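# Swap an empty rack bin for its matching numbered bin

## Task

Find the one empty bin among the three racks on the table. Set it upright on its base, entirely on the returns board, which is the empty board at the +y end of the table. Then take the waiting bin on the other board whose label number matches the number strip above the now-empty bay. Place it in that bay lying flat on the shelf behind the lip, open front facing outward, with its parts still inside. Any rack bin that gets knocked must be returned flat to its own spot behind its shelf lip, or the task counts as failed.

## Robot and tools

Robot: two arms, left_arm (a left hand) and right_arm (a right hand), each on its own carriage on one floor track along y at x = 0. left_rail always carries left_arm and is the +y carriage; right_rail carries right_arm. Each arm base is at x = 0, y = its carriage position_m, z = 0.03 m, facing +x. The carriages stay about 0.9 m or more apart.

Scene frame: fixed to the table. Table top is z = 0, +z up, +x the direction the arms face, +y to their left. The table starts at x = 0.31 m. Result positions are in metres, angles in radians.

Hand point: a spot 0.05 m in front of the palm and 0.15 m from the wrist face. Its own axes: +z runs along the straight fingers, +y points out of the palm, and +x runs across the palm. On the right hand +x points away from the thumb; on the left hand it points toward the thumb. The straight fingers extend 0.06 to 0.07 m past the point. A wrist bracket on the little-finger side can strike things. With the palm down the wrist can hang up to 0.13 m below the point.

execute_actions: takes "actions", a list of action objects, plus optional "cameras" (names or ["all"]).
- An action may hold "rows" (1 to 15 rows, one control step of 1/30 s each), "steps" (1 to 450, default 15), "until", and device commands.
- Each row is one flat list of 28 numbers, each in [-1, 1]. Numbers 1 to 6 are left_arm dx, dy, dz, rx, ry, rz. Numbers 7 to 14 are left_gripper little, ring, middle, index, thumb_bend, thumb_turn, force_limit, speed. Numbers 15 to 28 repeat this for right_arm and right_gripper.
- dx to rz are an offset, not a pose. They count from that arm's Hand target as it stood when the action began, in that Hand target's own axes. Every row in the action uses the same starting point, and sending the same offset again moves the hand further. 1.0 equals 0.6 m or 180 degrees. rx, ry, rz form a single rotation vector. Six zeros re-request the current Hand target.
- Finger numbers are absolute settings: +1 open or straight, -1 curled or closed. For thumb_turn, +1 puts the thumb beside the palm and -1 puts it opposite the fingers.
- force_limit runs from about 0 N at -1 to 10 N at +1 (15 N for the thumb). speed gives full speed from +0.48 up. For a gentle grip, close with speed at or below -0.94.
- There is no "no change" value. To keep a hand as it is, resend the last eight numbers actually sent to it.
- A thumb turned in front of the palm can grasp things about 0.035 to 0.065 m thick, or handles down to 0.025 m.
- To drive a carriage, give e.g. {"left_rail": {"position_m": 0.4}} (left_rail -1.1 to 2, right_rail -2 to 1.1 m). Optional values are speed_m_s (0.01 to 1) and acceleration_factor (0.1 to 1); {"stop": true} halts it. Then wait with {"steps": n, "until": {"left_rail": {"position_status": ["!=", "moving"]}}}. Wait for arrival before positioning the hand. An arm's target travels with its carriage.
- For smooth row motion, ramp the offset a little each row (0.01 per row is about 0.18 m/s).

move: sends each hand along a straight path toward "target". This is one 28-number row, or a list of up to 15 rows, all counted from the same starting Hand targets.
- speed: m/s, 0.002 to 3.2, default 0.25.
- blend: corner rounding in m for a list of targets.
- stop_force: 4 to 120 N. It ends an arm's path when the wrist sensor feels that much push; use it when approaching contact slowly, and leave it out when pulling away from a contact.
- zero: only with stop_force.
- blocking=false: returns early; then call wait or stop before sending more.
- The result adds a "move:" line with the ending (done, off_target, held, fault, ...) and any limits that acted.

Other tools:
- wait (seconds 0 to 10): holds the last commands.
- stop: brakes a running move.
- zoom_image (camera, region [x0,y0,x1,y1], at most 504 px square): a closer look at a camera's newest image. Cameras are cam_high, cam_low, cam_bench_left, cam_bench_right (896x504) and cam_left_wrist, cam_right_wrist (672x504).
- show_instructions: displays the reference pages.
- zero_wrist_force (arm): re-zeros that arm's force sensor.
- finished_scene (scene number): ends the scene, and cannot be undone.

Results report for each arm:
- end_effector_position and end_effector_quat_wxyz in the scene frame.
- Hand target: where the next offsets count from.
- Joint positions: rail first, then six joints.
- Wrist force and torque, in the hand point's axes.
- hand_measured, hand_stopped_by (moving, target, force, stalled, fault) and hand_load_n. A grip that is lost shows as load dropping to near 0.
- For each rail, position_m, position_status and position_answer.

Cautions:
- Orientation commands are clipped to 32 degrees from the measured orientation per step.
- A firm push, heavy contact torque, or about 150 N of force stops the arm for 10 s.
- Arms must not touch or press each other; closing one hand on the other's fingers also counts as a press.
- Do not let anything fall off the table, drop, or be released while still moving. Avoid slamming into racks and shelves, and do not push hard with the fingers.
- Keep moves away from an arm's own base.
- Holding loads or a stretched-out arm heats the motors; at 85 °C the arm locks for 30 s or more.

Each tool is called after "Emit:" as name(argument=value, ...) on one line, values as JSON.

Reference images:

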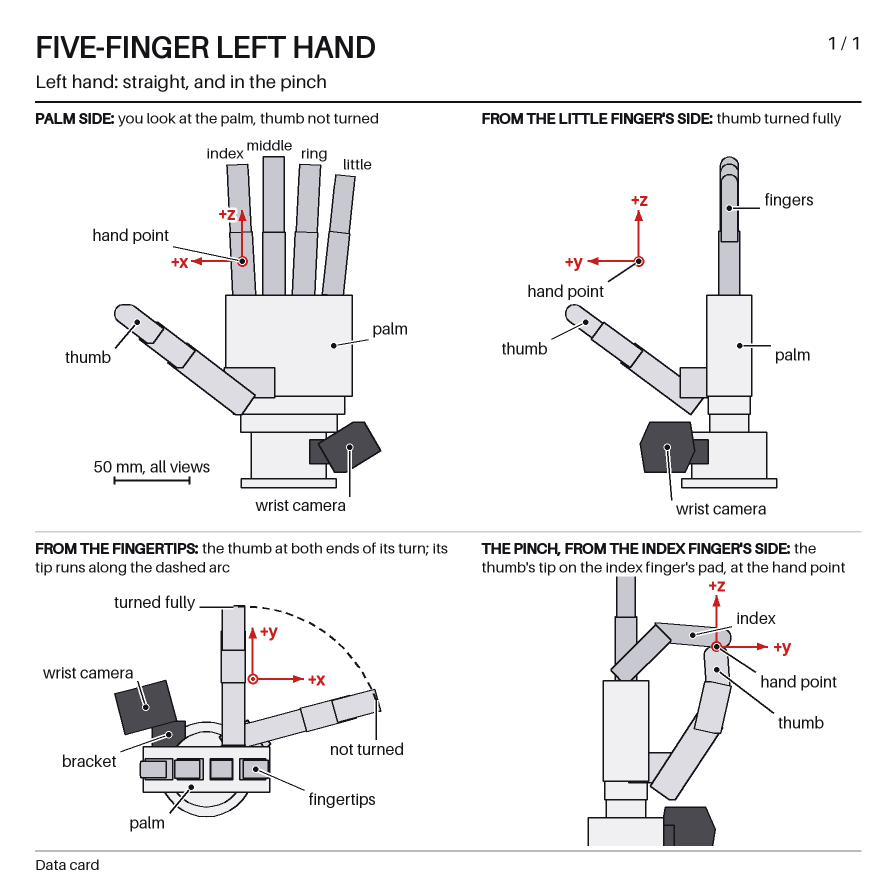

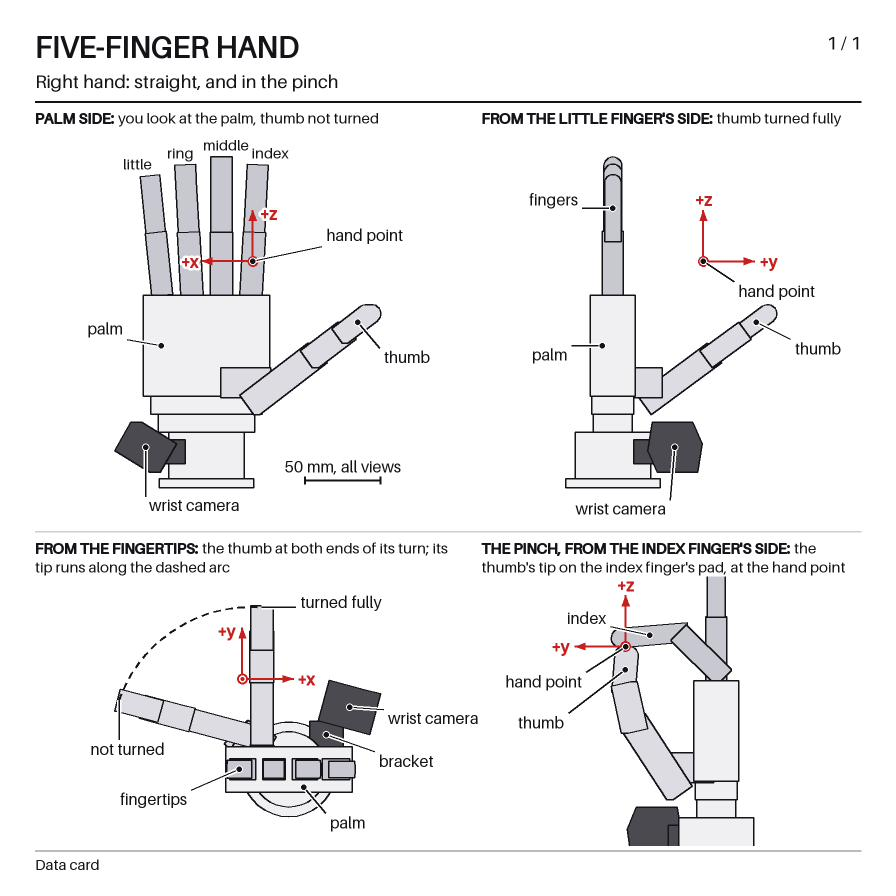

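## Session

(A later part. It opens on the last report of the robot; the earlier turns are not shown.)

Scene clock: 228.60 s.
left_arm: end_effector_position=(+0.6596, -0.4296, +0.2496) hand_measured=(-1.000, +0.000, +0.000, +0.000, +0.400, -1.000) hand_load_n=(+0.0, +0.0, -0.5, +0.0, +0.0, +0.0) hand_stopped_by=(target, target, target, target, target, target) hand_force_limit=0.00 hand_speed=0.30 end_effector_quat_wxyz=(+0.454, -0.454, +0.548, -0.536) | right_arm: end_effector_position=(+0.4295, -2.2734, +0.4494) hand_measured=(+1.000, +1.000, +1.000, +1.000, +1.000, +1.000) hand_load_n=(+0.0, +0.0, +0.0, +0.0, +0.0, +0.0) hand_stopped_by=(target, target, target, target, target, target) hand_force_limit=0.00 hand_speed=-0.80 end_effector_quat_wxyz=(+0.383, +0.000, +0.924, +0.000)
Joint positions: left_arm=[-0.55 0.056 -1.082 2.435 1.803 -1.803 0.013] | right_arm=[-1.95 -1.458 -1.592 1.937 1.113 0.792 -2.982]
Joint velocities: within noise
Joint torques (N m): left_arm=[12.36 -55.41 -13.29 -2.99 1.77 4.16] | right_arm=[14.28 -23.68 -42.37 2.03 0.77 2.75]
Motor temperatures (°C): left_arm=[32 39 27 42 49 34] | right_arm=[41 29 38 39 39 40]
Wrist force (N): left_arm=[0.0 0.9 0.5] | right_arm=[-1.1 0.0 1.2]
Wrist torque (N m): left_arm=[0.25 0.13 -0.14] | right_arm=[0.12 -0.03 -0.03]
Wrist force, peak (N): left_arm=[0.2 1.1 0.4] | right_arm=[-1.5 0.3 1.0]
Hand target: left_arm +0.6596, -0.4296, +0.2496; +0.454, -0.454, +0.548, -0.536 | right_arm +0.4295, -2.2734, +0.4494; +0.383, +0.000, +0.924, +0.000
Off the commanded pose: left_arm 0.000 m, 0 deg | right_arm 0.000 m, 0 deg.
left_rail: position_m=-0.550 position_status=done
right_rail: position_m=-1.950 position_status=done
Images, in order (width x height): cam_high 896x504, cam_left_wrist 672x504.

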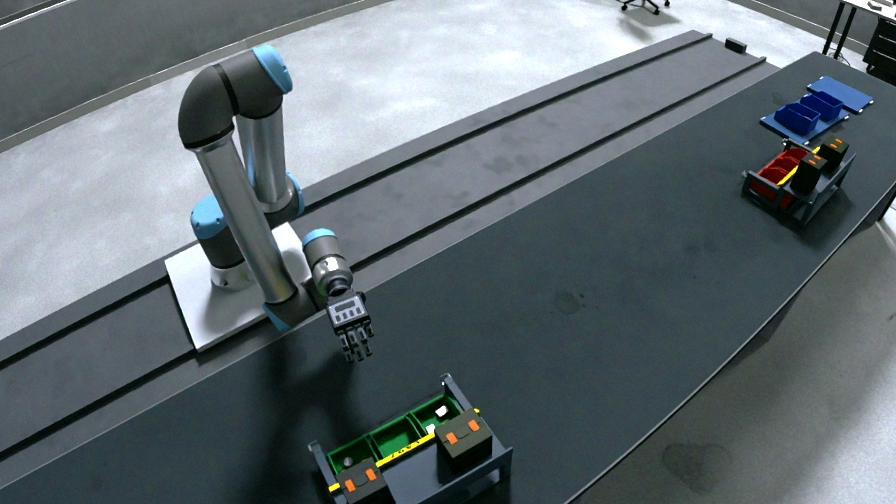

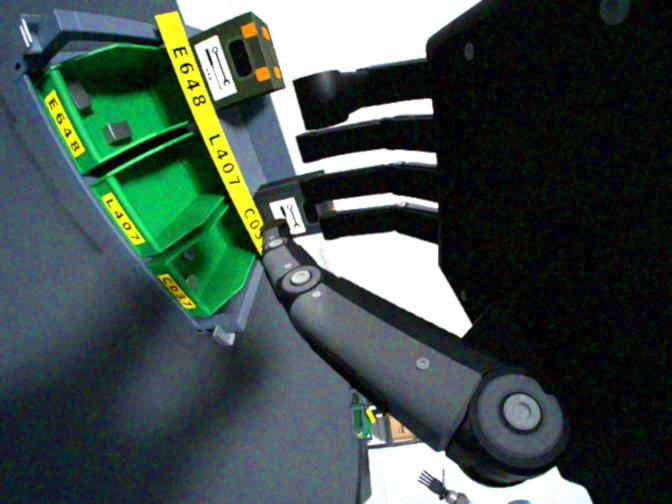

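Emit:
move(target=[-0.0132,0.1648,0.1,-0.039,0,0,-1,0,0,0,0.4,-1,0,0.3,0,0,0,0,0,0,1,1,1,1,1,1,0,-0.8], speed=0.12, stop_force=10, cameras=["cam_left_wrist","cam_high"])

Scene clock: 233.03 s.
left_arm: end_effector_position=(+0.7190, -0.4312, +0.1500) hand_measured=(-1.000, +0.000, +0.000, +0.000, +0.400, -1.000) hand_load_n=(+0.0, +0.0, +0.0, +0.0, +0.0, +0.0) hand_stopped_by=(target, target, target, target, target, target) hand_force_limit=0.00 hand_speed=0.30 end_effector_quat_wxyz=(+0.425, -0.481, +0.580, -0.502) | right_arm: end_effector_position=(+0.4295, -2.2734, +0.4494) hand_measured=(+1.000, +1.000, +1.000, +1.000, +1.000, +1.000) hand_load_n=(+0.0, +0.0, +0.0, +0.0, +0.0, +0.0) hand_stopped_by=(target, target, target, target, target, target) hand_force_limit=0.00 hand_speed=-0.80 end_effector_quat_wxyz=(+0.383, +0.000, +0.924, +0.000)
Joint positions: left_arm=[-0.55 0.04 -0.905 2.328 1.857 -1.784 0.039] | right_arm=[-1.95 -1.458 -1.592 1.937 1.113 0.792 -2.982]
Joint torques (N m): left_arm=[-14.56 -40.06 -15.56 -0.34 1.96 4.28] | right_arm=[13.43 -21.73 -42.15 2.02 0.46 2.76]
Wrist force (N): left_arm=[0.7 0.5 -0.1] | right_arm=[-0.9 -0.1 1.1]
Wrist torque (N m): left_arm=[0.19 0.05 -0.04] | right_arm=[0.11 -0.06 -0.02]
Wrist force, peak (N): left_arm=[0.4 1.4 0.9] | right_arm=[-1.5 -0.1 1.1]
Hand target: left_arm +0.7190, -0.4312, +0.1500; +0.425, -0.481, +0.580, -0.502 | right_arm +0.4295, -2.2734, +0.4494; +0.383, +0.000, +0.924, +0.000
Off the commanded pose: left_arm 0.000 m, 0 deg | right_arm 0.000 m, 0 deg.
left_rail: position_m=-0.550 position_status=done
right_rail: position_m=-1.950 position_status=done
move: done
Images, in order (width x height): cam_high 896x504, cam_left_wrist 672x504.

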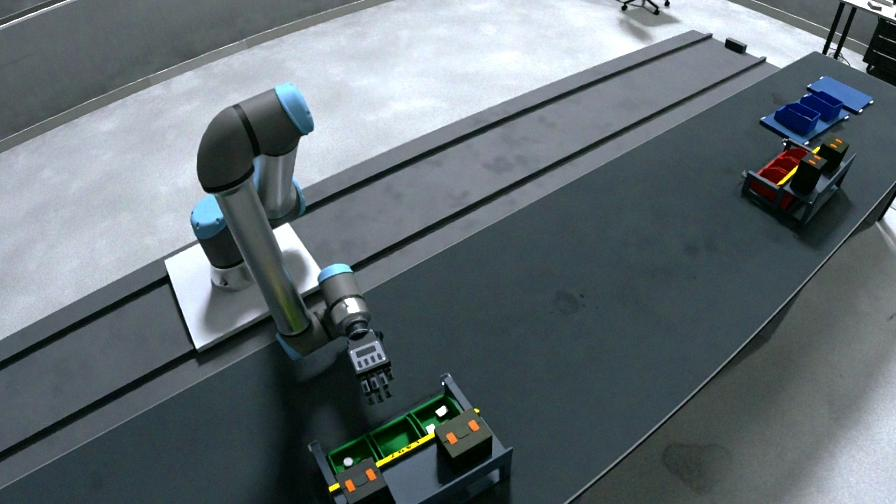

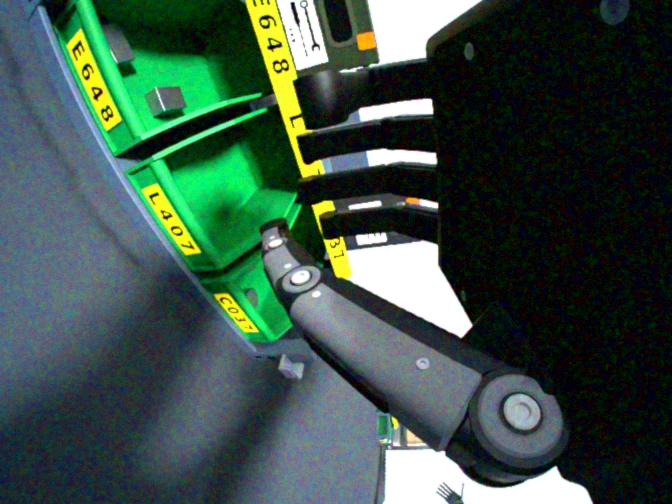

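Emit:
move(target=[0,0.0826,0.0113,0,0,0,-1,0,0,0,0.4,-1,0,0.3,0,0,0,0,0,0,1,1,1,1,1,1,0,-0.8], speed=0.06, stop_force=8, cameras=["cam_left_wrist","cam_high"])

Emit:
zoom_image(camera="cam_high", region=[260, 300, 540, 504])

Scene clock: 235.77 s.
left_arm: end_effector_position=(+0.7191, -0.4307, +0.1000) hand_measured=(-1.000, +0.000, +0.000, +0.000, +0.400, -1.000) hand_load_n=(+0.0, +0.0, +0.0, +0.0, +0.0, +0.0) hand_stopped_by=(target, target, target, target, target, target) hand_force_limit=0.00 hand_speed=0.30 end_effector_quat_wxyz=(+0.425, -0.481, +0.580, -0.502) | right_arm: end_effector_position=(+0.4295, -2.2734, +0.4494) hand_measured=(+1.000, +1.000, +1.000, +1.000, +1.000, +1.000) hand_load_n=(+0.0, +0.0, +0.0, -0.5, +0.0, +0.0) hand_stopped_by=(target, target, target, target, target, target) hand_force_limit=0.00 hand_speed=-0.80 end_effector_quat_wxyz=(+0.383, +0.000, +0.924, +0.000)
Joint positions: left_arm=[-0.55 0.041 -0.795 2.307 1.768 -1.785 0.04] | right_arm=[-1.95 -1.458 -1.592 1.937 1.113 0.792 -2.982]
Joint torques (N m): left_arm=[12.39 -42.68 -11.7 -3.79 -1.57 -1.96] | right_arm=[12.49 -22.12 -42.74 2.16 0.78 2.59]
Wrist force (N): left_arm=[0.9 0.7 0.6] | right_arm=[-1.1 -0.2 1.1]
Wrist torque (N m): left_arm=[0.19 0.04 -0.08] | right_arm=[0.09 -0.03 -0.04]
Wrist force, peak (N): left_arm=[0.8 1.0 0.5] | right_arm=[-1.5 -0.2 1.1]
Hand target: left_arm +0.7191, -0.4307, +0.1000; +0.425, -0.481, +0.580, -0.502 | right_arm +0.4295, -2.2734, +0.4494; +0.383, +0.000, +0.924, +0.000
Off the commanded pose: left_arm 0.000 m, 0 deg | right_arm 0.000 m, 0 deg.
left_rail: position_m=-0.550 position_status=done
right_rail: position_m=-1.950 position_status=done
move: done
Images, in order (width x height): cam_high 896x504, cam_left_wrist 672x504.

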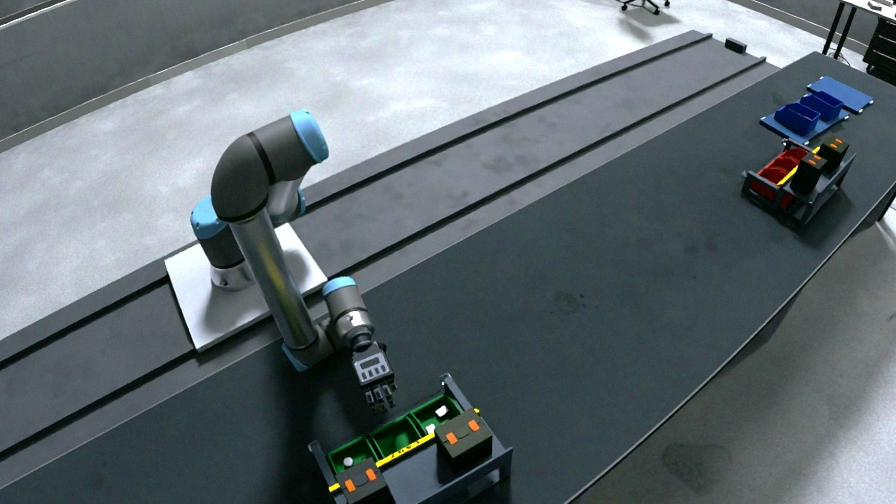

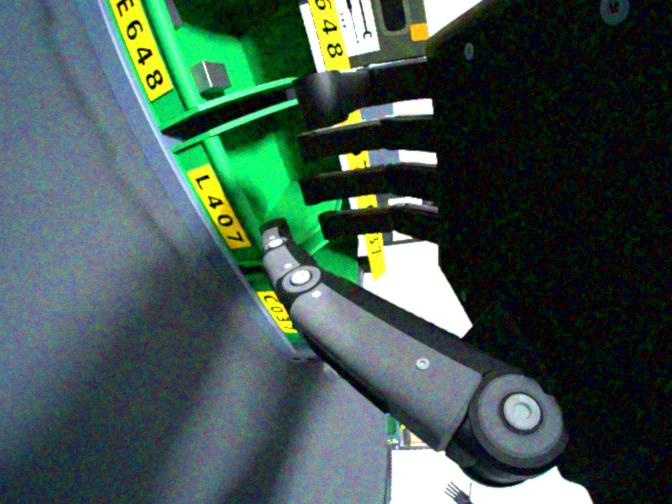

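Scaled by 1.800 from the camera's 896x504 image, which has a finer 1280x720 frame.

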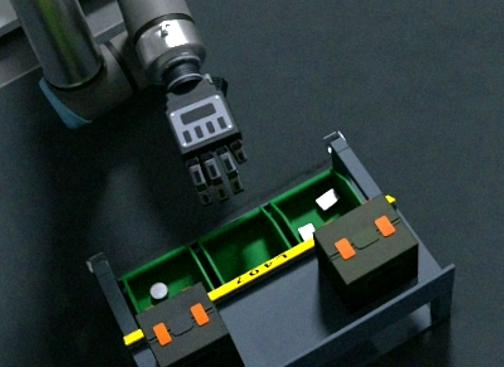

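Emit:
zoom_image(camera="cam_left_wrist", region=[120, 80, 372, 332])

Scaled by 2.000 from the camera's 672x504 image, which has a finer 960x720 frame.

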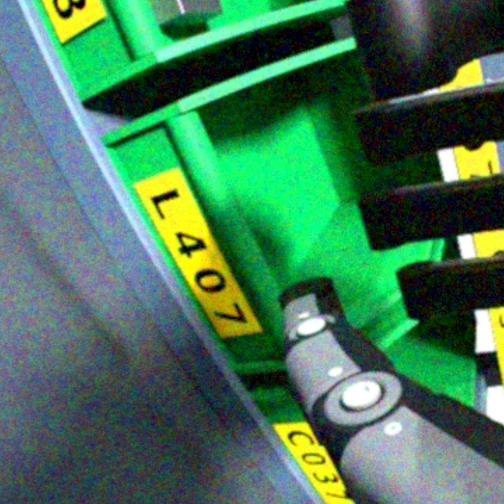

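Emit:
move(target=[0,0.0413,0.0057,0,0,0,-1,0,0,0,0.4,-1,0,0.3,0,0,0,0,0,0,1,1,1,1,1,1,0,-0.8], speed=0.04, stop_force=6, cameras=["cam_left_wrist","cam_low","cam_bench_right"])

Emit:
zoom_image(camera="cam_left_wrist", region=[160, 60, 412, 312])

Scene clock: 252.03 s.
left_arm: end_effector_position=(+0.7191, -0.4305, +0.0827) hand_measured=(-1.000, +0.000, +0.000, +0.000, +0.400, -1.000) hand_load_n=(+0.0, +0.0, +0.0, -0.5, +0.0, +0.0) hand_stopped_by=(target, target, target, target, target, target) hand_force_limit=0.00 hand_speed=0.30 end_effector_quat_wxyz=(+0.425, -0.481, +0.580, -0.502) | right_arm: end_effector_position=(+0.4295, -2.2734, +0.4494) hand_measured=(+1.000, +1.000, +1.000, +1.000, +1.000, +1.000) hand_load_n=(+0.0, +0.0, +0.0, +0.0, +0.0, +0.0) hand_stopped_by=(target, target, target, target, target, target) hand_force_limit=0.00 hand_speed=-0.80 end_effector_quat_wxyz=(+0.383, +0.000, +0.924, +0.000)
Joint positions: left_arm=[-0.55 0.042 -0.756 2.297 1.74 -1.786 0.04] | right_arm=[-1.95 -1.458 -1.592 1.937 1.113 0.792 -2.982]
Joint torques (N m): left_arm=[-1.76 -60.63 -3.97 -1.99 0.05 0.46] | right_arm=[14.81 -23.4 -42.04 1.91 0.55 2.77]
Wrist force (N): left_arm=[0.6 0.2 0.5] | right_arm=[-1.2 -0.1 0.9]
Wrist torque (N m): left_arm=[0.12 0.07 -0.04] | right_arm=[0.11 -0.01 -0.05]
Wrist force, peak (N): left_arm=[0.3 2.3 0.8] | right_arm=[-1.5 -0.1 1.2]
Hand target: left_arm +0.7191, -0.4305, +0.0827; +0.425, -0.481, +0.580, -0.502 (not the last commanded pose) | right_arm +0.4295, -2.2734, +0.4494; +0.383, +0.000, +0.924, +0.000
Off the commanded pose: left_arm 0.008 m, 0 deg | right_arm 0.000 m, 0 deg.
FORCE FAULT: contact force on the left arm reached its limit, and that arm stopped for 10 seconds. The contact can be on any part of that arm, not only on its tool. That arm's remaining commands of this call were not run. That arm's target is now where it stood when the stop ended, not its last command. That arm accepts commands again.
left_rail: position_m=-0.550 position_status=done
right_rail: position_m=-1.950 position_status=done
move: fault (left_arm)
Images, in order (width x height): cam_low 896x504, cam_bench_right 896x504, cam_left_wrist 672x504.

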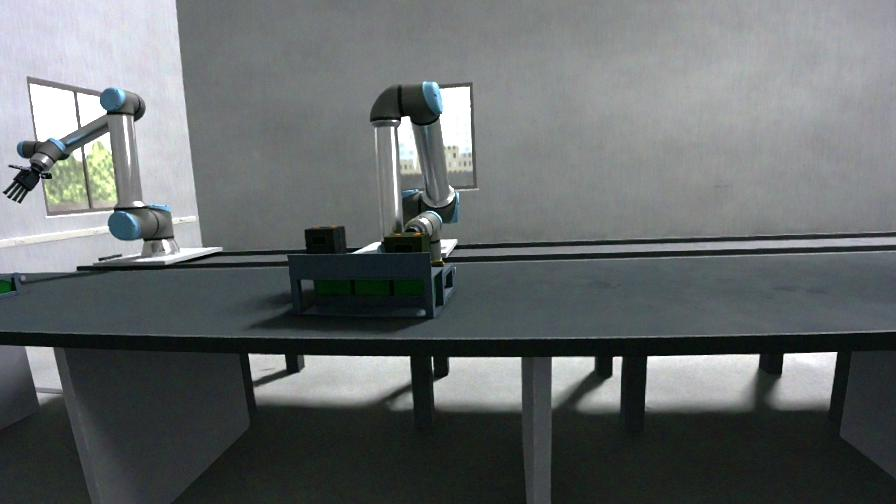

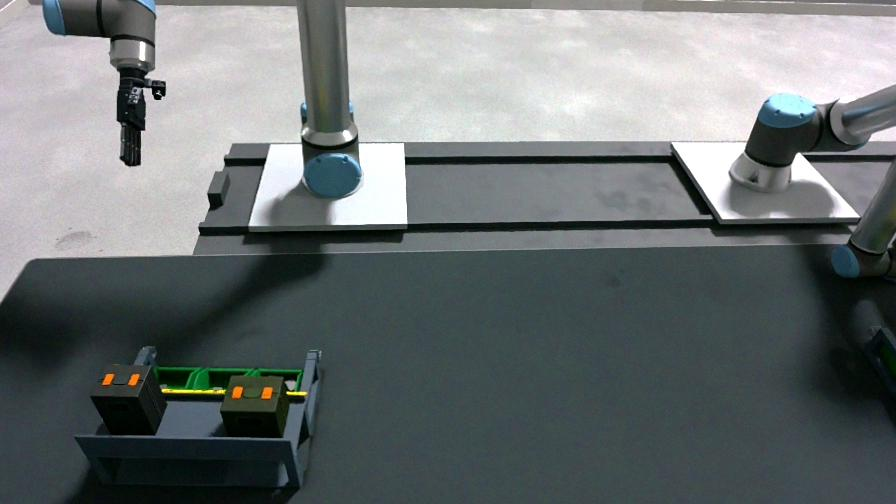

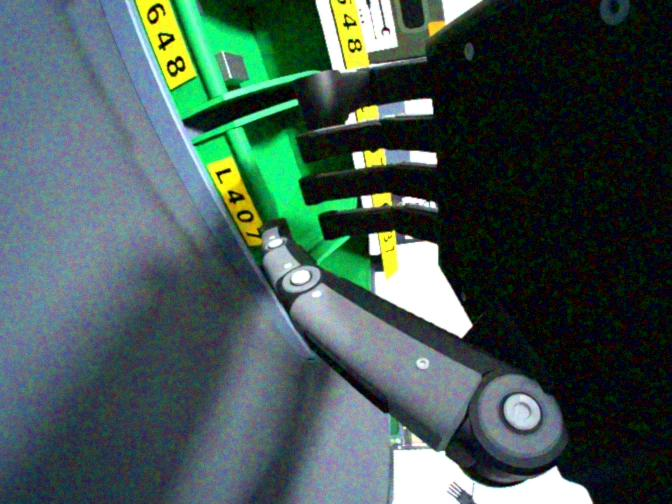

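Scaled by 2.000 from the camera's 672x504 image, which has a finer 960x720 frame.

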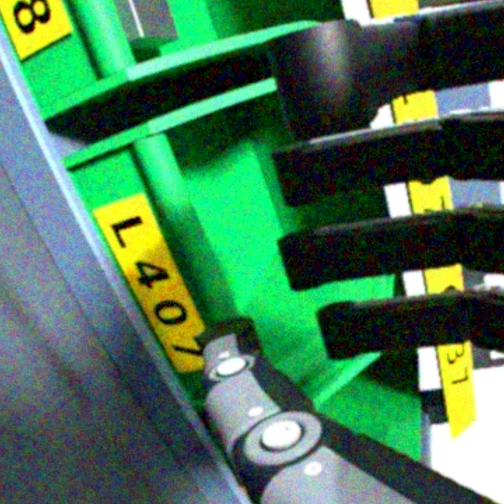

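Emit:
move(target=[[0,-0.066,-0.009,0,0,0,-1,0,0,0,0.4,-1,0,0.3,0,0,0,0,0,0,1,1,1,1,1,1,0,-0.8],[0,-0.066,-0.009,-0.0956,0,0,-1,0,0,0,0.4,-1,0,0.3,0,0,0,0,0,0,1,1,1,1,1,1,0,-0.8]], speed=0.15, cameras=["cam_left_wrist","cam_high"])

Emit:
zoom_image(camera="cam_left_wrist", region=[160, 60, 412, 312])

Scene clock: 262.97 s.
left_arm: end_effector_position=(+0.7191, -0.4309, +0.1226) hand_measured=(-1.000, +0.000, +0.000, +0.000, +0.400, -1.000) hand_load_n=(+0.0, +0.0, +0.0, +0.0, +0.5, +0.0) hand_stopped_by=(target, target, target, target, target, target) hand_force_limit=0.00 hand_speed=0.30 end_effector_quat_wxyz=(+0.348, -0.539, +0.648, -0.410) | right_arm: end_effector_position=(+0.4295, -2.2734, +0.4494) hand_measured=(+1.000, +1.000, +1.000, +1.000, +1.000, +1.000) hand_load_n=(+0.0, +0.0, +0.0, +0.0, +0.0, -0.5) hand_stopped_by=(target, target, target, target, target, target) hand_force_limit=0.00 hand_speed=-0.80 end_effector_quat_wxyz=(+0.383, +0.000, +0.924, +0.000)
Joint positions: left_arm=[-0.55 0.023 -1.026 2.339 2.272 -1.747 0.094] | right_arm=[-1.95 -1.458 -1.592 1.937 1.113 0.792 -2.982]
Joint torques (N m): left_arm=[-14.17 -67.28 -22.77 -1.08 1.87 4.47] | right_arm=[12.99 -23.38 -41.99 1.98 1 2.83]
Wrist force (N): left_arm=[0.2 0.2 0.4] | right_arm=[-1.4 -0.3 0.8]
Wrist torque (N m): left_arm=[0.07 0.14 -0.05] | right_arm=[0.09 0.03 -0.06]
Wrist force, peak (N): left_arm=[1.1 1.3 0.4] | right_arm=[-1.6 0.0 1.0]
Hand target: left_arm +0.7191, -0.4309, +0.1226; +0.348, -0.539, +0.648, -0.410 | right_arm +0.4295, -2.2734, +0.4494; +0.383, +0.000, +0.924, +0.000
Off the commanded pose: left_arm 0.000 m, 0 deg | right_arm 0.000 m, 0 deg.
left_rail: position_m=-0.550 position_status=done
right_rail: position_m=-1.950 position_status=done
move: done
Images, in order (width x height): cam_high 896x504, cam_left_wrist 672x504.

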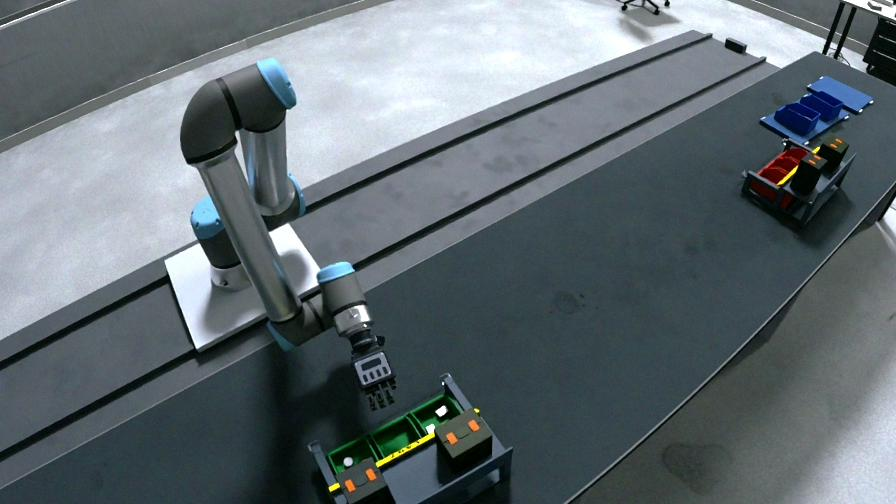

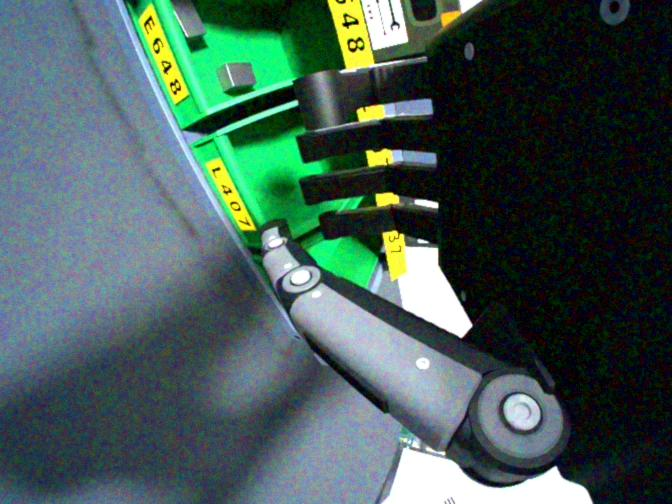

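Scaled by 2.000 from the camera's 672x504 image, which has a finer 960x720 frame.

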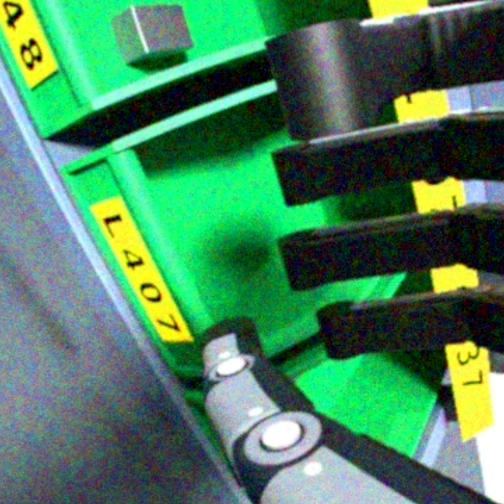

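Emit:
move(target=[0,0.0483,0.0443,0,0,0,-1,0.3,0.3,0.3,0.7,-1,0,0.3,0,0,0,0,0,0,1,1,1,1,1,1,0,-0.8], speed=0.05, stop_force=6, cameras=["cam_left_wrist","cam_high"])

Emit:
zoom_image(camera="cam_left_wrist", region=[160, 60, 412, 312])

Emit:
zoom_image(camera="cam_high", region=[310, 360, 490, 500])

Scene clock: 273.93 s.
left_arm: end_effector_position=(+0.7308, -0.4326, +0.0851) hand_measured=(-1.000, +0.300, +0.300, +0.300, +0.700, -1.000) hand_load_n=(+0.0, +0.0, +0.0, +0.0, +0.0, +0.0) hand_stopped_by=(target, target, target, target, target, target) hand_force_limit=0.00 hand_speed=0.30 end_effector_quat_wxyz=(+0.348, -0.539, +0.648, -0.410) | right_arm: end_effector_position=(+0.4295, -2.2734, +0.4494) hand_measured=(+1.000, +1.000, +1.000, +1.000, +1.000, +1.000) hand_load_n=(+0.0, +0.0, +0.0, +0.0, +0.0, +0.0) hand_stopped_by=(target, target, target, target, target, target) hand_force_limit=0.00 hand_speed=-0.80 end_effector_quat_wxyz=(+0.383, +0.000, +0.924, +0.000)
Joint positions: left_arm=[-0.55 0.019 -0.938 2.311 2.211 -1.744 0.092] | right_arm=[-1.95 -1.458 -1.592 1.937 1.113 0.792 -2.982]
Joint torques (N m): left_arm=[-12.53 -42.19 -17.93 -4.77 1.53 -3.85] | right_arm=[13.81 -21.45 -42.08 1.91 0.84 2.63]
Wrist force (N): left_arm=[0.5 0.7 0.3] | right_arm=[-1.1 -0.2 0.8]
Wrist torque (N m): left_arm=[0.14 0.11 0.09] | right_arm=[0.10 -0.03 -0.04]
Wrist force, peak (N): left_arm=[0.4 1.1 0.6] | right_arm=[-1.4 -0.3 1.3]
Hand target: left_arm +0.7308, -0.4326, +0.0851; +0.348, -0.539, +0.648, -0.410 | right_arm +0.4295, -2.2734, +0.4494; +0.383, +0.000, +0.924, +0.000
Off the commanded pose: left_arm 0.000 m, 0 deg | right_arm 0.000 m, 0 deg.
left_rail: position_m=-0.550 position_status=done
right_rail: position_m=-1.950 position_status=done
move: done
Images, in order (width x height): cam_high 896x504, cam_left_wrist 672x504.

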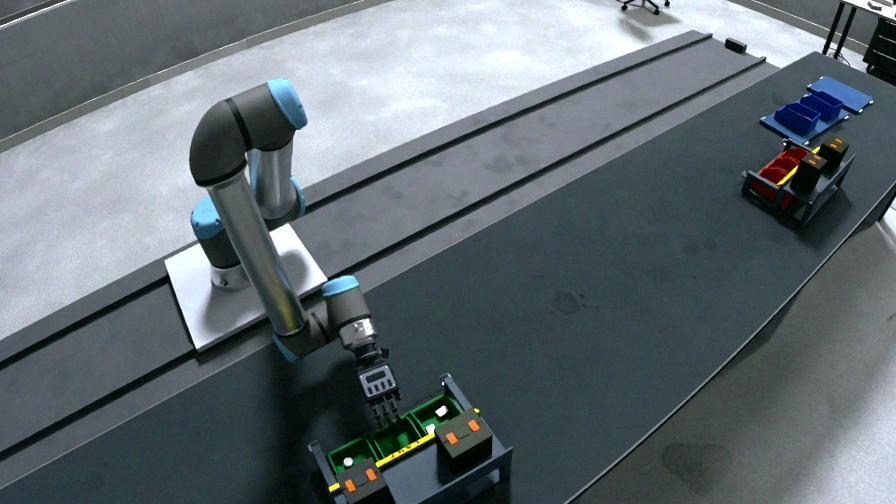

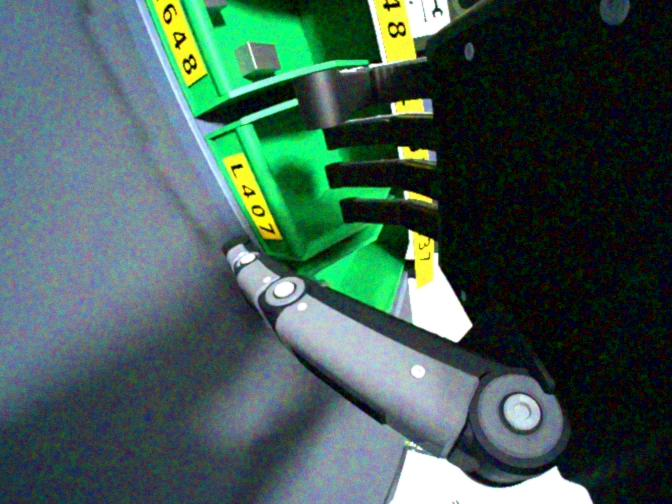

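Scaled by 2.000 from the camera's 672x504 image, which has a finer 960x720 frame.

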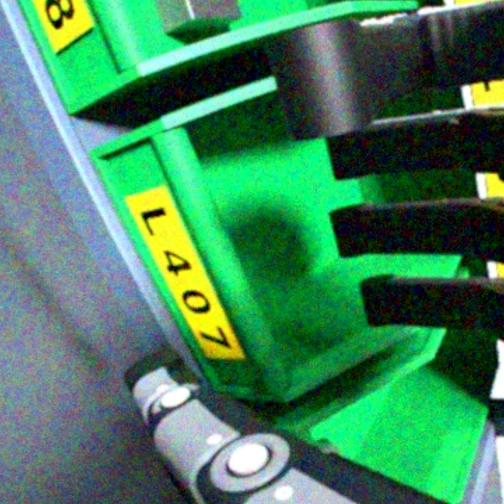

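Scaled by 2.800 from the camera's 896x504 image, which has a finer 1280x720 frame.

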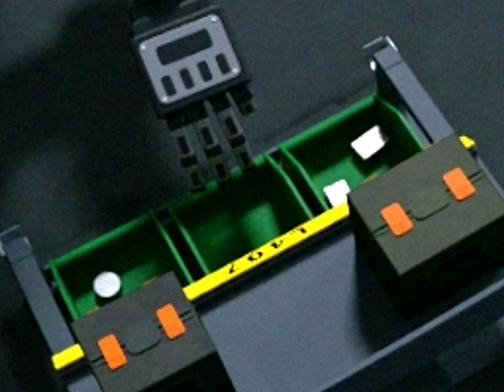

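Emit:
move(target=[0,0.0378,0.0175,0,0,0,-1,0.3,0.3,0.3,0.7,-1,0,0.3,0,0,0,0,0,0,1,1,1,1,1,1,0,-0.8], speed=0.03, stop_force=5, cameras=["cam_left_wrist","cam_high"])

Emit:
zoom_image(camera="cam_left_wrist", region=[160, 60, 412, 312])

Emit:
zoom_image(camera="cam_high", region=[310, 360, 490, 500])

Scene clock: 278.17 s.
left_arm: end_effector_position=(+0.7308, -0.4324, +0.0602) hand_measured=(-1.000, +0.300, +0.300, +0.300, +0.700, -1.000) hand_load_n=(+0.0, +0.0, +0.0, +0.0, +0.0, +0.0) hand_stopped_by=(target, target, target, target, target, target) hand_force_limit=0.00 hand_speed=0.30 end_effector_quat_wxyz=(+0.348, -0.539, +0.648, -0.410) | right_arm: end_effector_position=(+0.4295, -2.2734, +0.4494) hand_measured=(+1.000, +1.000, +1.000, +1.000, +1.000, +1.000) hand_load_n=(+0.0, +0.0, +0.0, +0.0, -0.5, +0.5) hand_stopped_by=(target, target, target, target, target, target) hand_force_limit=0.00 hand_speed=-0.80 end_effector_quat_wxyz=(+0.383, +0.000, +0.924, +0.000)
Joint positions: left_arm=[-0.55 0.02 -0.884 2.303 2.165 -1.744 0.092] | right_arm=[-1.95 -1.458 -1.592 1.937 1.113 0.792 -2.982]
Joint torques (N m): left_arm=[12 -42.65 -17.06 -4.99 -1.83 4.19] | right_arm=[12.51 -22.52 -42.13 2.1 0.72 2.57]
Wrist force (N): left_arm=[0.6 0.4 0.9] | right_arm=[-1.2 0.0 1.3]
Wrist torque (N m): left_arm=[0.10 0.12 0.07] | right_arm=[0.10 -0.02 -0.04]
Wrist force, peak (N): left_arm=[0.5 1.2 0.5] | right_arm=[-1.4 -0.1 1.3]
Hand target: left_arm +0.7308, -0.4324, +0.0602; +0.348, -0.539, +0.648, -0.410 | right_arm +0.4295, -2.2734, +0.4494; +0.383, +0.000, +0.924, +0.000
Off the commanded pose: left_arm 0.000 m, 0 deg | right_arm 0.000 m, 0 deg.
left_rail: position_m=-0.550 position_status=done
right_rail: position_m=-1.950 position_status=done
move: done
Images, in order (width x height): cam_high 896x504, cam_left_wrist 672x504.

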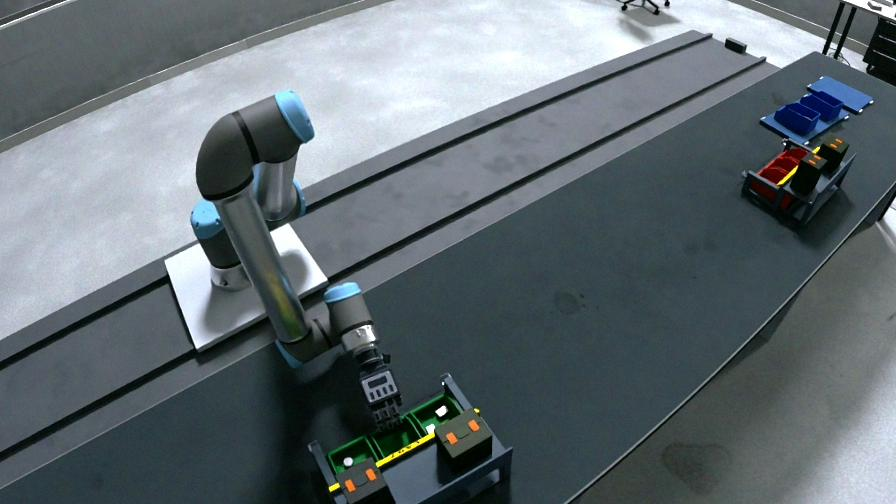

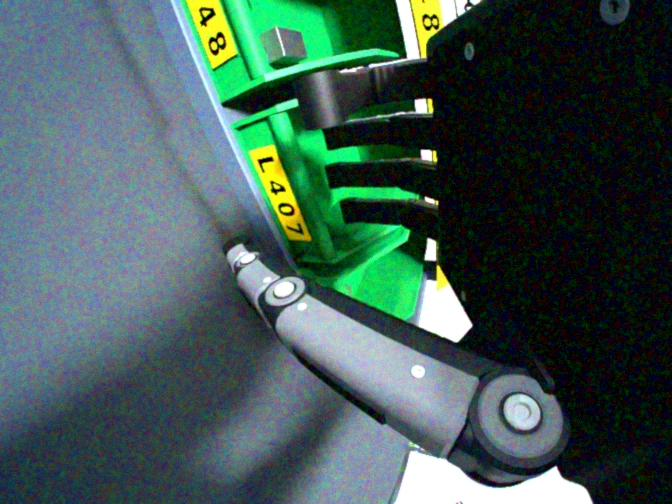

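Scaled by 2.000 from the camera's 672x504 image, which has a finer 960x720 frame.

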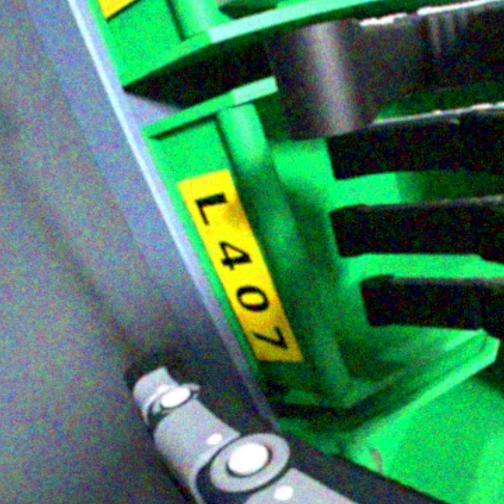

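Scaled by 2.800 from the camera's 896x504 image, which has a finer 1280x720 frame.

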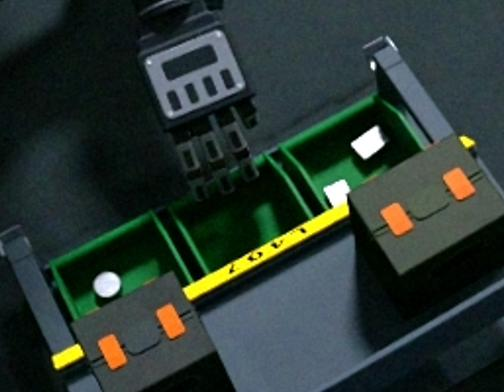

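Emit:
move(target=[0,0.0181,0.0084,0,0,0,-1,0.3,0.3,0.3,0.7,-1,0,0.3,0,0,0,0,0,0,1,1,1,1,1,1,0,-0.8], speed=0.03, stop_force=5, cameras=["cam_left_wrist","cam_high"])

Emit:
zoom_image(camera="cam_left_wrist", region=[160, 60, 412, 312])

Emit:
zoom_image(camera="cam_high", region=[350, 390, 440, 460])

Scene clock: 280.73 s.
left_arm: end_effector_position=(+0.7308, -0.4323, +0.0482) hand_measured=(-1.000, +0.300, +0.300, +0.300, +0.700, -1.000) hand_load_n=(+0.0, -0.5, +0.0, +0.0, +0.0, +0.0) hand_stopped_by=(target, target, target, target, target, target) hand_force_limit=0.00 hand_speed=0.30 end_effector_quat_wxyz=(+0.348, -0.539, +0.648, -0.410) | right_arm: end_effector_position=(+0.4295, -2.2734, +0.4494) hand_measured=(+1.000, +1.000, +1.000, +1.000, +1.000, +1.000) hand_load_n=(+0.0, +0.0, +0.0, +0.0, -0.5, +0.0) hand_stopped_by=(target, target, target, target, target, target) hand_force_limit=0.00 hand_speed=-0.80 end_effector_quat_wxyz=(+0.383, +0.000, +0.924, +0.000)
Joint positions: left_arm=[-0.55 0.02 -0.858 2.299 2.143 -1.745 0.092] | right_arm=[-1.95 -1.458 -1.592 1.937 1.113 0.792 -2.982]
Joint torques (N m): left_arm=[12.25 -44.02 -16.77 -5.02 -1.72 4.02] | right_arm=[15.07 -22.02 -42.15 1.83 0.47 2.8]
Wrist force (N): left_arm=[0.3 0.5 0.3] | right_arm=[-1.0 -0.1 1.1]
Wrist torque (N m): left_arm=[0.16 0.15 0.03] | right_arm=[0.10 -0.04 -0.04]
Wrist force, peak (N): left_arm=[-0.1 1.1 0.4] | right_arm=[-1.6 -0.4 1.3]
Hand target: left_arm +0.7308, -0.4323, +0.0482; +0.348, -0.539, +0.648, -0.410 | right_arm +0.4295, -2.2734, +0.4494; +0.383, +0.000, +0.924, +0.000
Off the commanded pose: left_arm 0.000 m, 0 deg | right_arm 0.000 m, 0 deg.
left_rail: position_m=-0.550 position_status=done
right_rail: position_m=-1.950 position_status=done
move: done
Images, in order (width x height): cam_high 896x504, cam_left_wrist 672x504.

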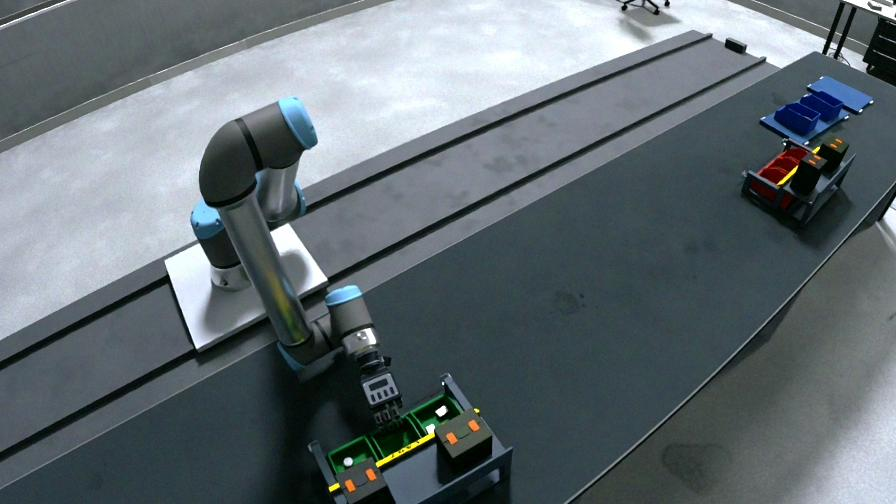

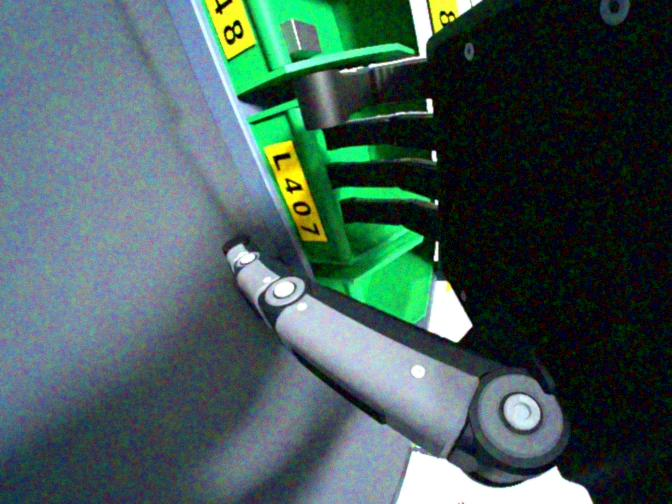

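Scaled by 2.000 from the camera's 672x504 image, which has a finer 960x720 frame.

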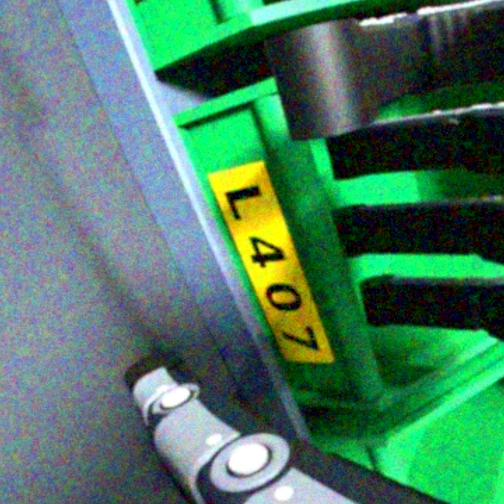

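Scaled by 5.600 from the camera's 896x504 image, which has a finer 1280x720 frame.

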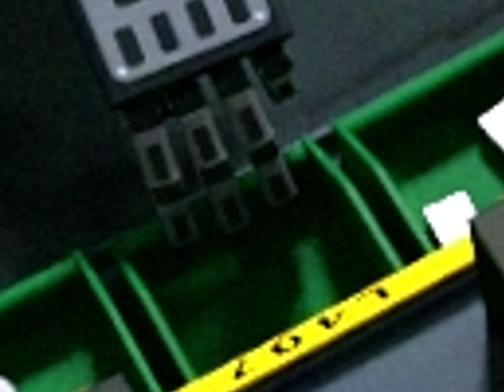

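Emit:
execute_actions(actions=[{"rows":[[0,0,0,0,0,0,-1,-0.3,-0.3,-0.3,0.7,-1,-0.6,-0.85,0,0,0,0,0,0,1,1,1,1,1,1,0,-0.8]],"steps":75}], cameras=["cam_left_wrist","cam_high"])

Emit:
zoom_image(camera="cam_left_wrist", region=[160, 60, 412, 312])

Emit:
zoom_image(camera="cam_high", region=[350, 390, 440, 460])

Scene clock: 285.00 s.
left_arm: end_effector_position=(+0.7308, -0.4323, +0.0482) hand_measured=(-1.000, +0.080, +0.122, +0.150, +0.700, -1.000) hand_load_n=(+0.0, +2.0, +3.5, +1.5, +0.0, +0.0) hand_stopped_by=(target, force, force, force, target, target) hand_force_limit=-0.60 hand_speed=-0.85 end_effector_quat_wxyz=(+0.348, -0.539, +0.648, -0.410) | right_arm: end_effector_position=(+0.4295, -2.2734, +0.4494) hand_measured=(+1.000, +1.000, +1.000, +1.000, +1.000, +1.000) hand_load_n=(+0.0, +0.0, +0.0, +0.5, +0.0, +0.0) hand_stopped_by=(target, target, target, target, target, target) hand_force_limit=0.00 hand_speed=-0.80 end_effector_quat_wxyz=(+0.383, +0.000, +0.924, +0.000)
Joint positions: left_arm=[-0.55 0.02 -0.858 2.299 2.143 -1.745 0.092] | right_arm=[-1.95 -1.458 -1.592 1.937 1.113 0.792 -2.982]
Joint torques (N m): left_arm=[9.97 -41.11 0.93 -1.37 -1.18 2.33] | right_arm=[14.2 -21.77 -41.64 2.25 0.85 2.61]
Wrist force (N): left_arm=[0.2 -2.1 4.7] | right_arm=[-1.0 -0.2 1.0]
Wrist torque (N m): left_arm=[0.25 0.23 0.06] | right_arm=[0.10 -0.04 -0.03]
Wrist force, peak (N): left_arm=[-0.1 -2.5 5.7] | right_arm=[-1.6 -0.2 1.1]
Hand target: left_arm +0.7308, -0.4323, +0.0482; +0.348, -0.539, +0.648, -0.410 | right_arm +0.4295, -2.2734, +0.4494; +0.383, +0.000, +0.924, +0.000
Off the commanded pose: left_arm 0.000 m, 0 deg | right_arm 0.000 m, 0 deg.
left_rail: position_m=-0.550 position_status=done
right_rail: position_m=-1.950 position_status=done
Images, in order (width x height): cam_high 896x504, cam_left_wrist 672x504.

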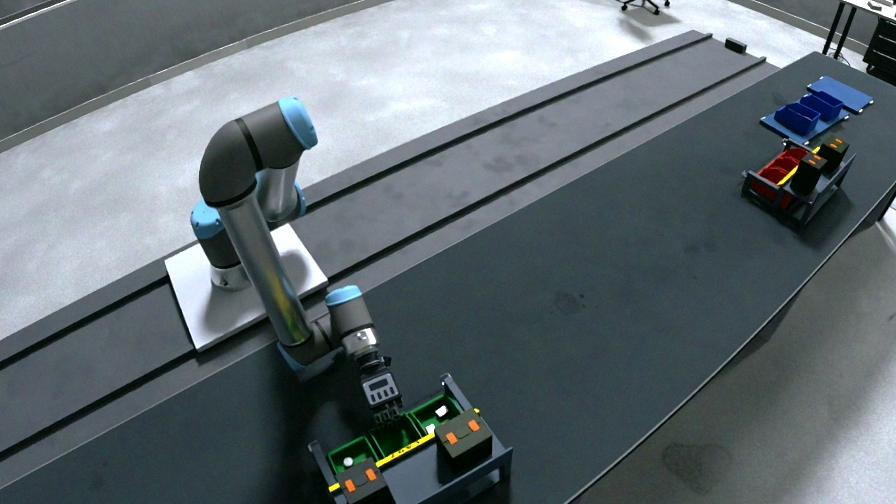

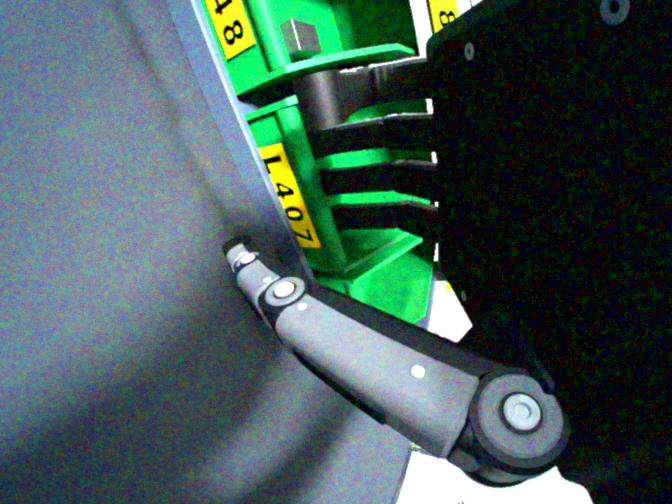

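Scaled by 2.000 from the camera's 672x504 image, which has a finer 960x720 frame.

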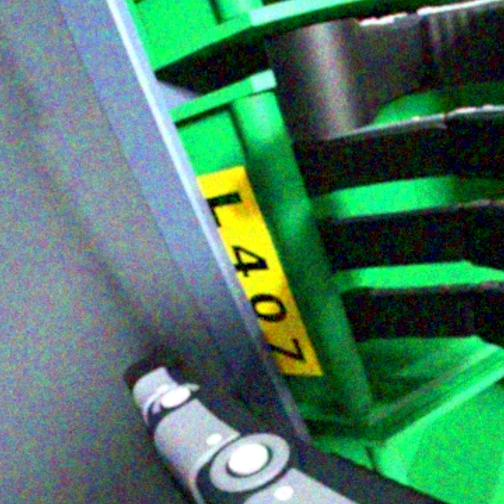

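Scaled by 5.600 from the camera's 896x504 image, which has a finer 1280x720 frame.

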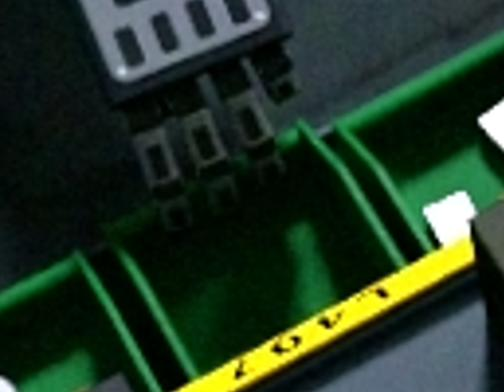

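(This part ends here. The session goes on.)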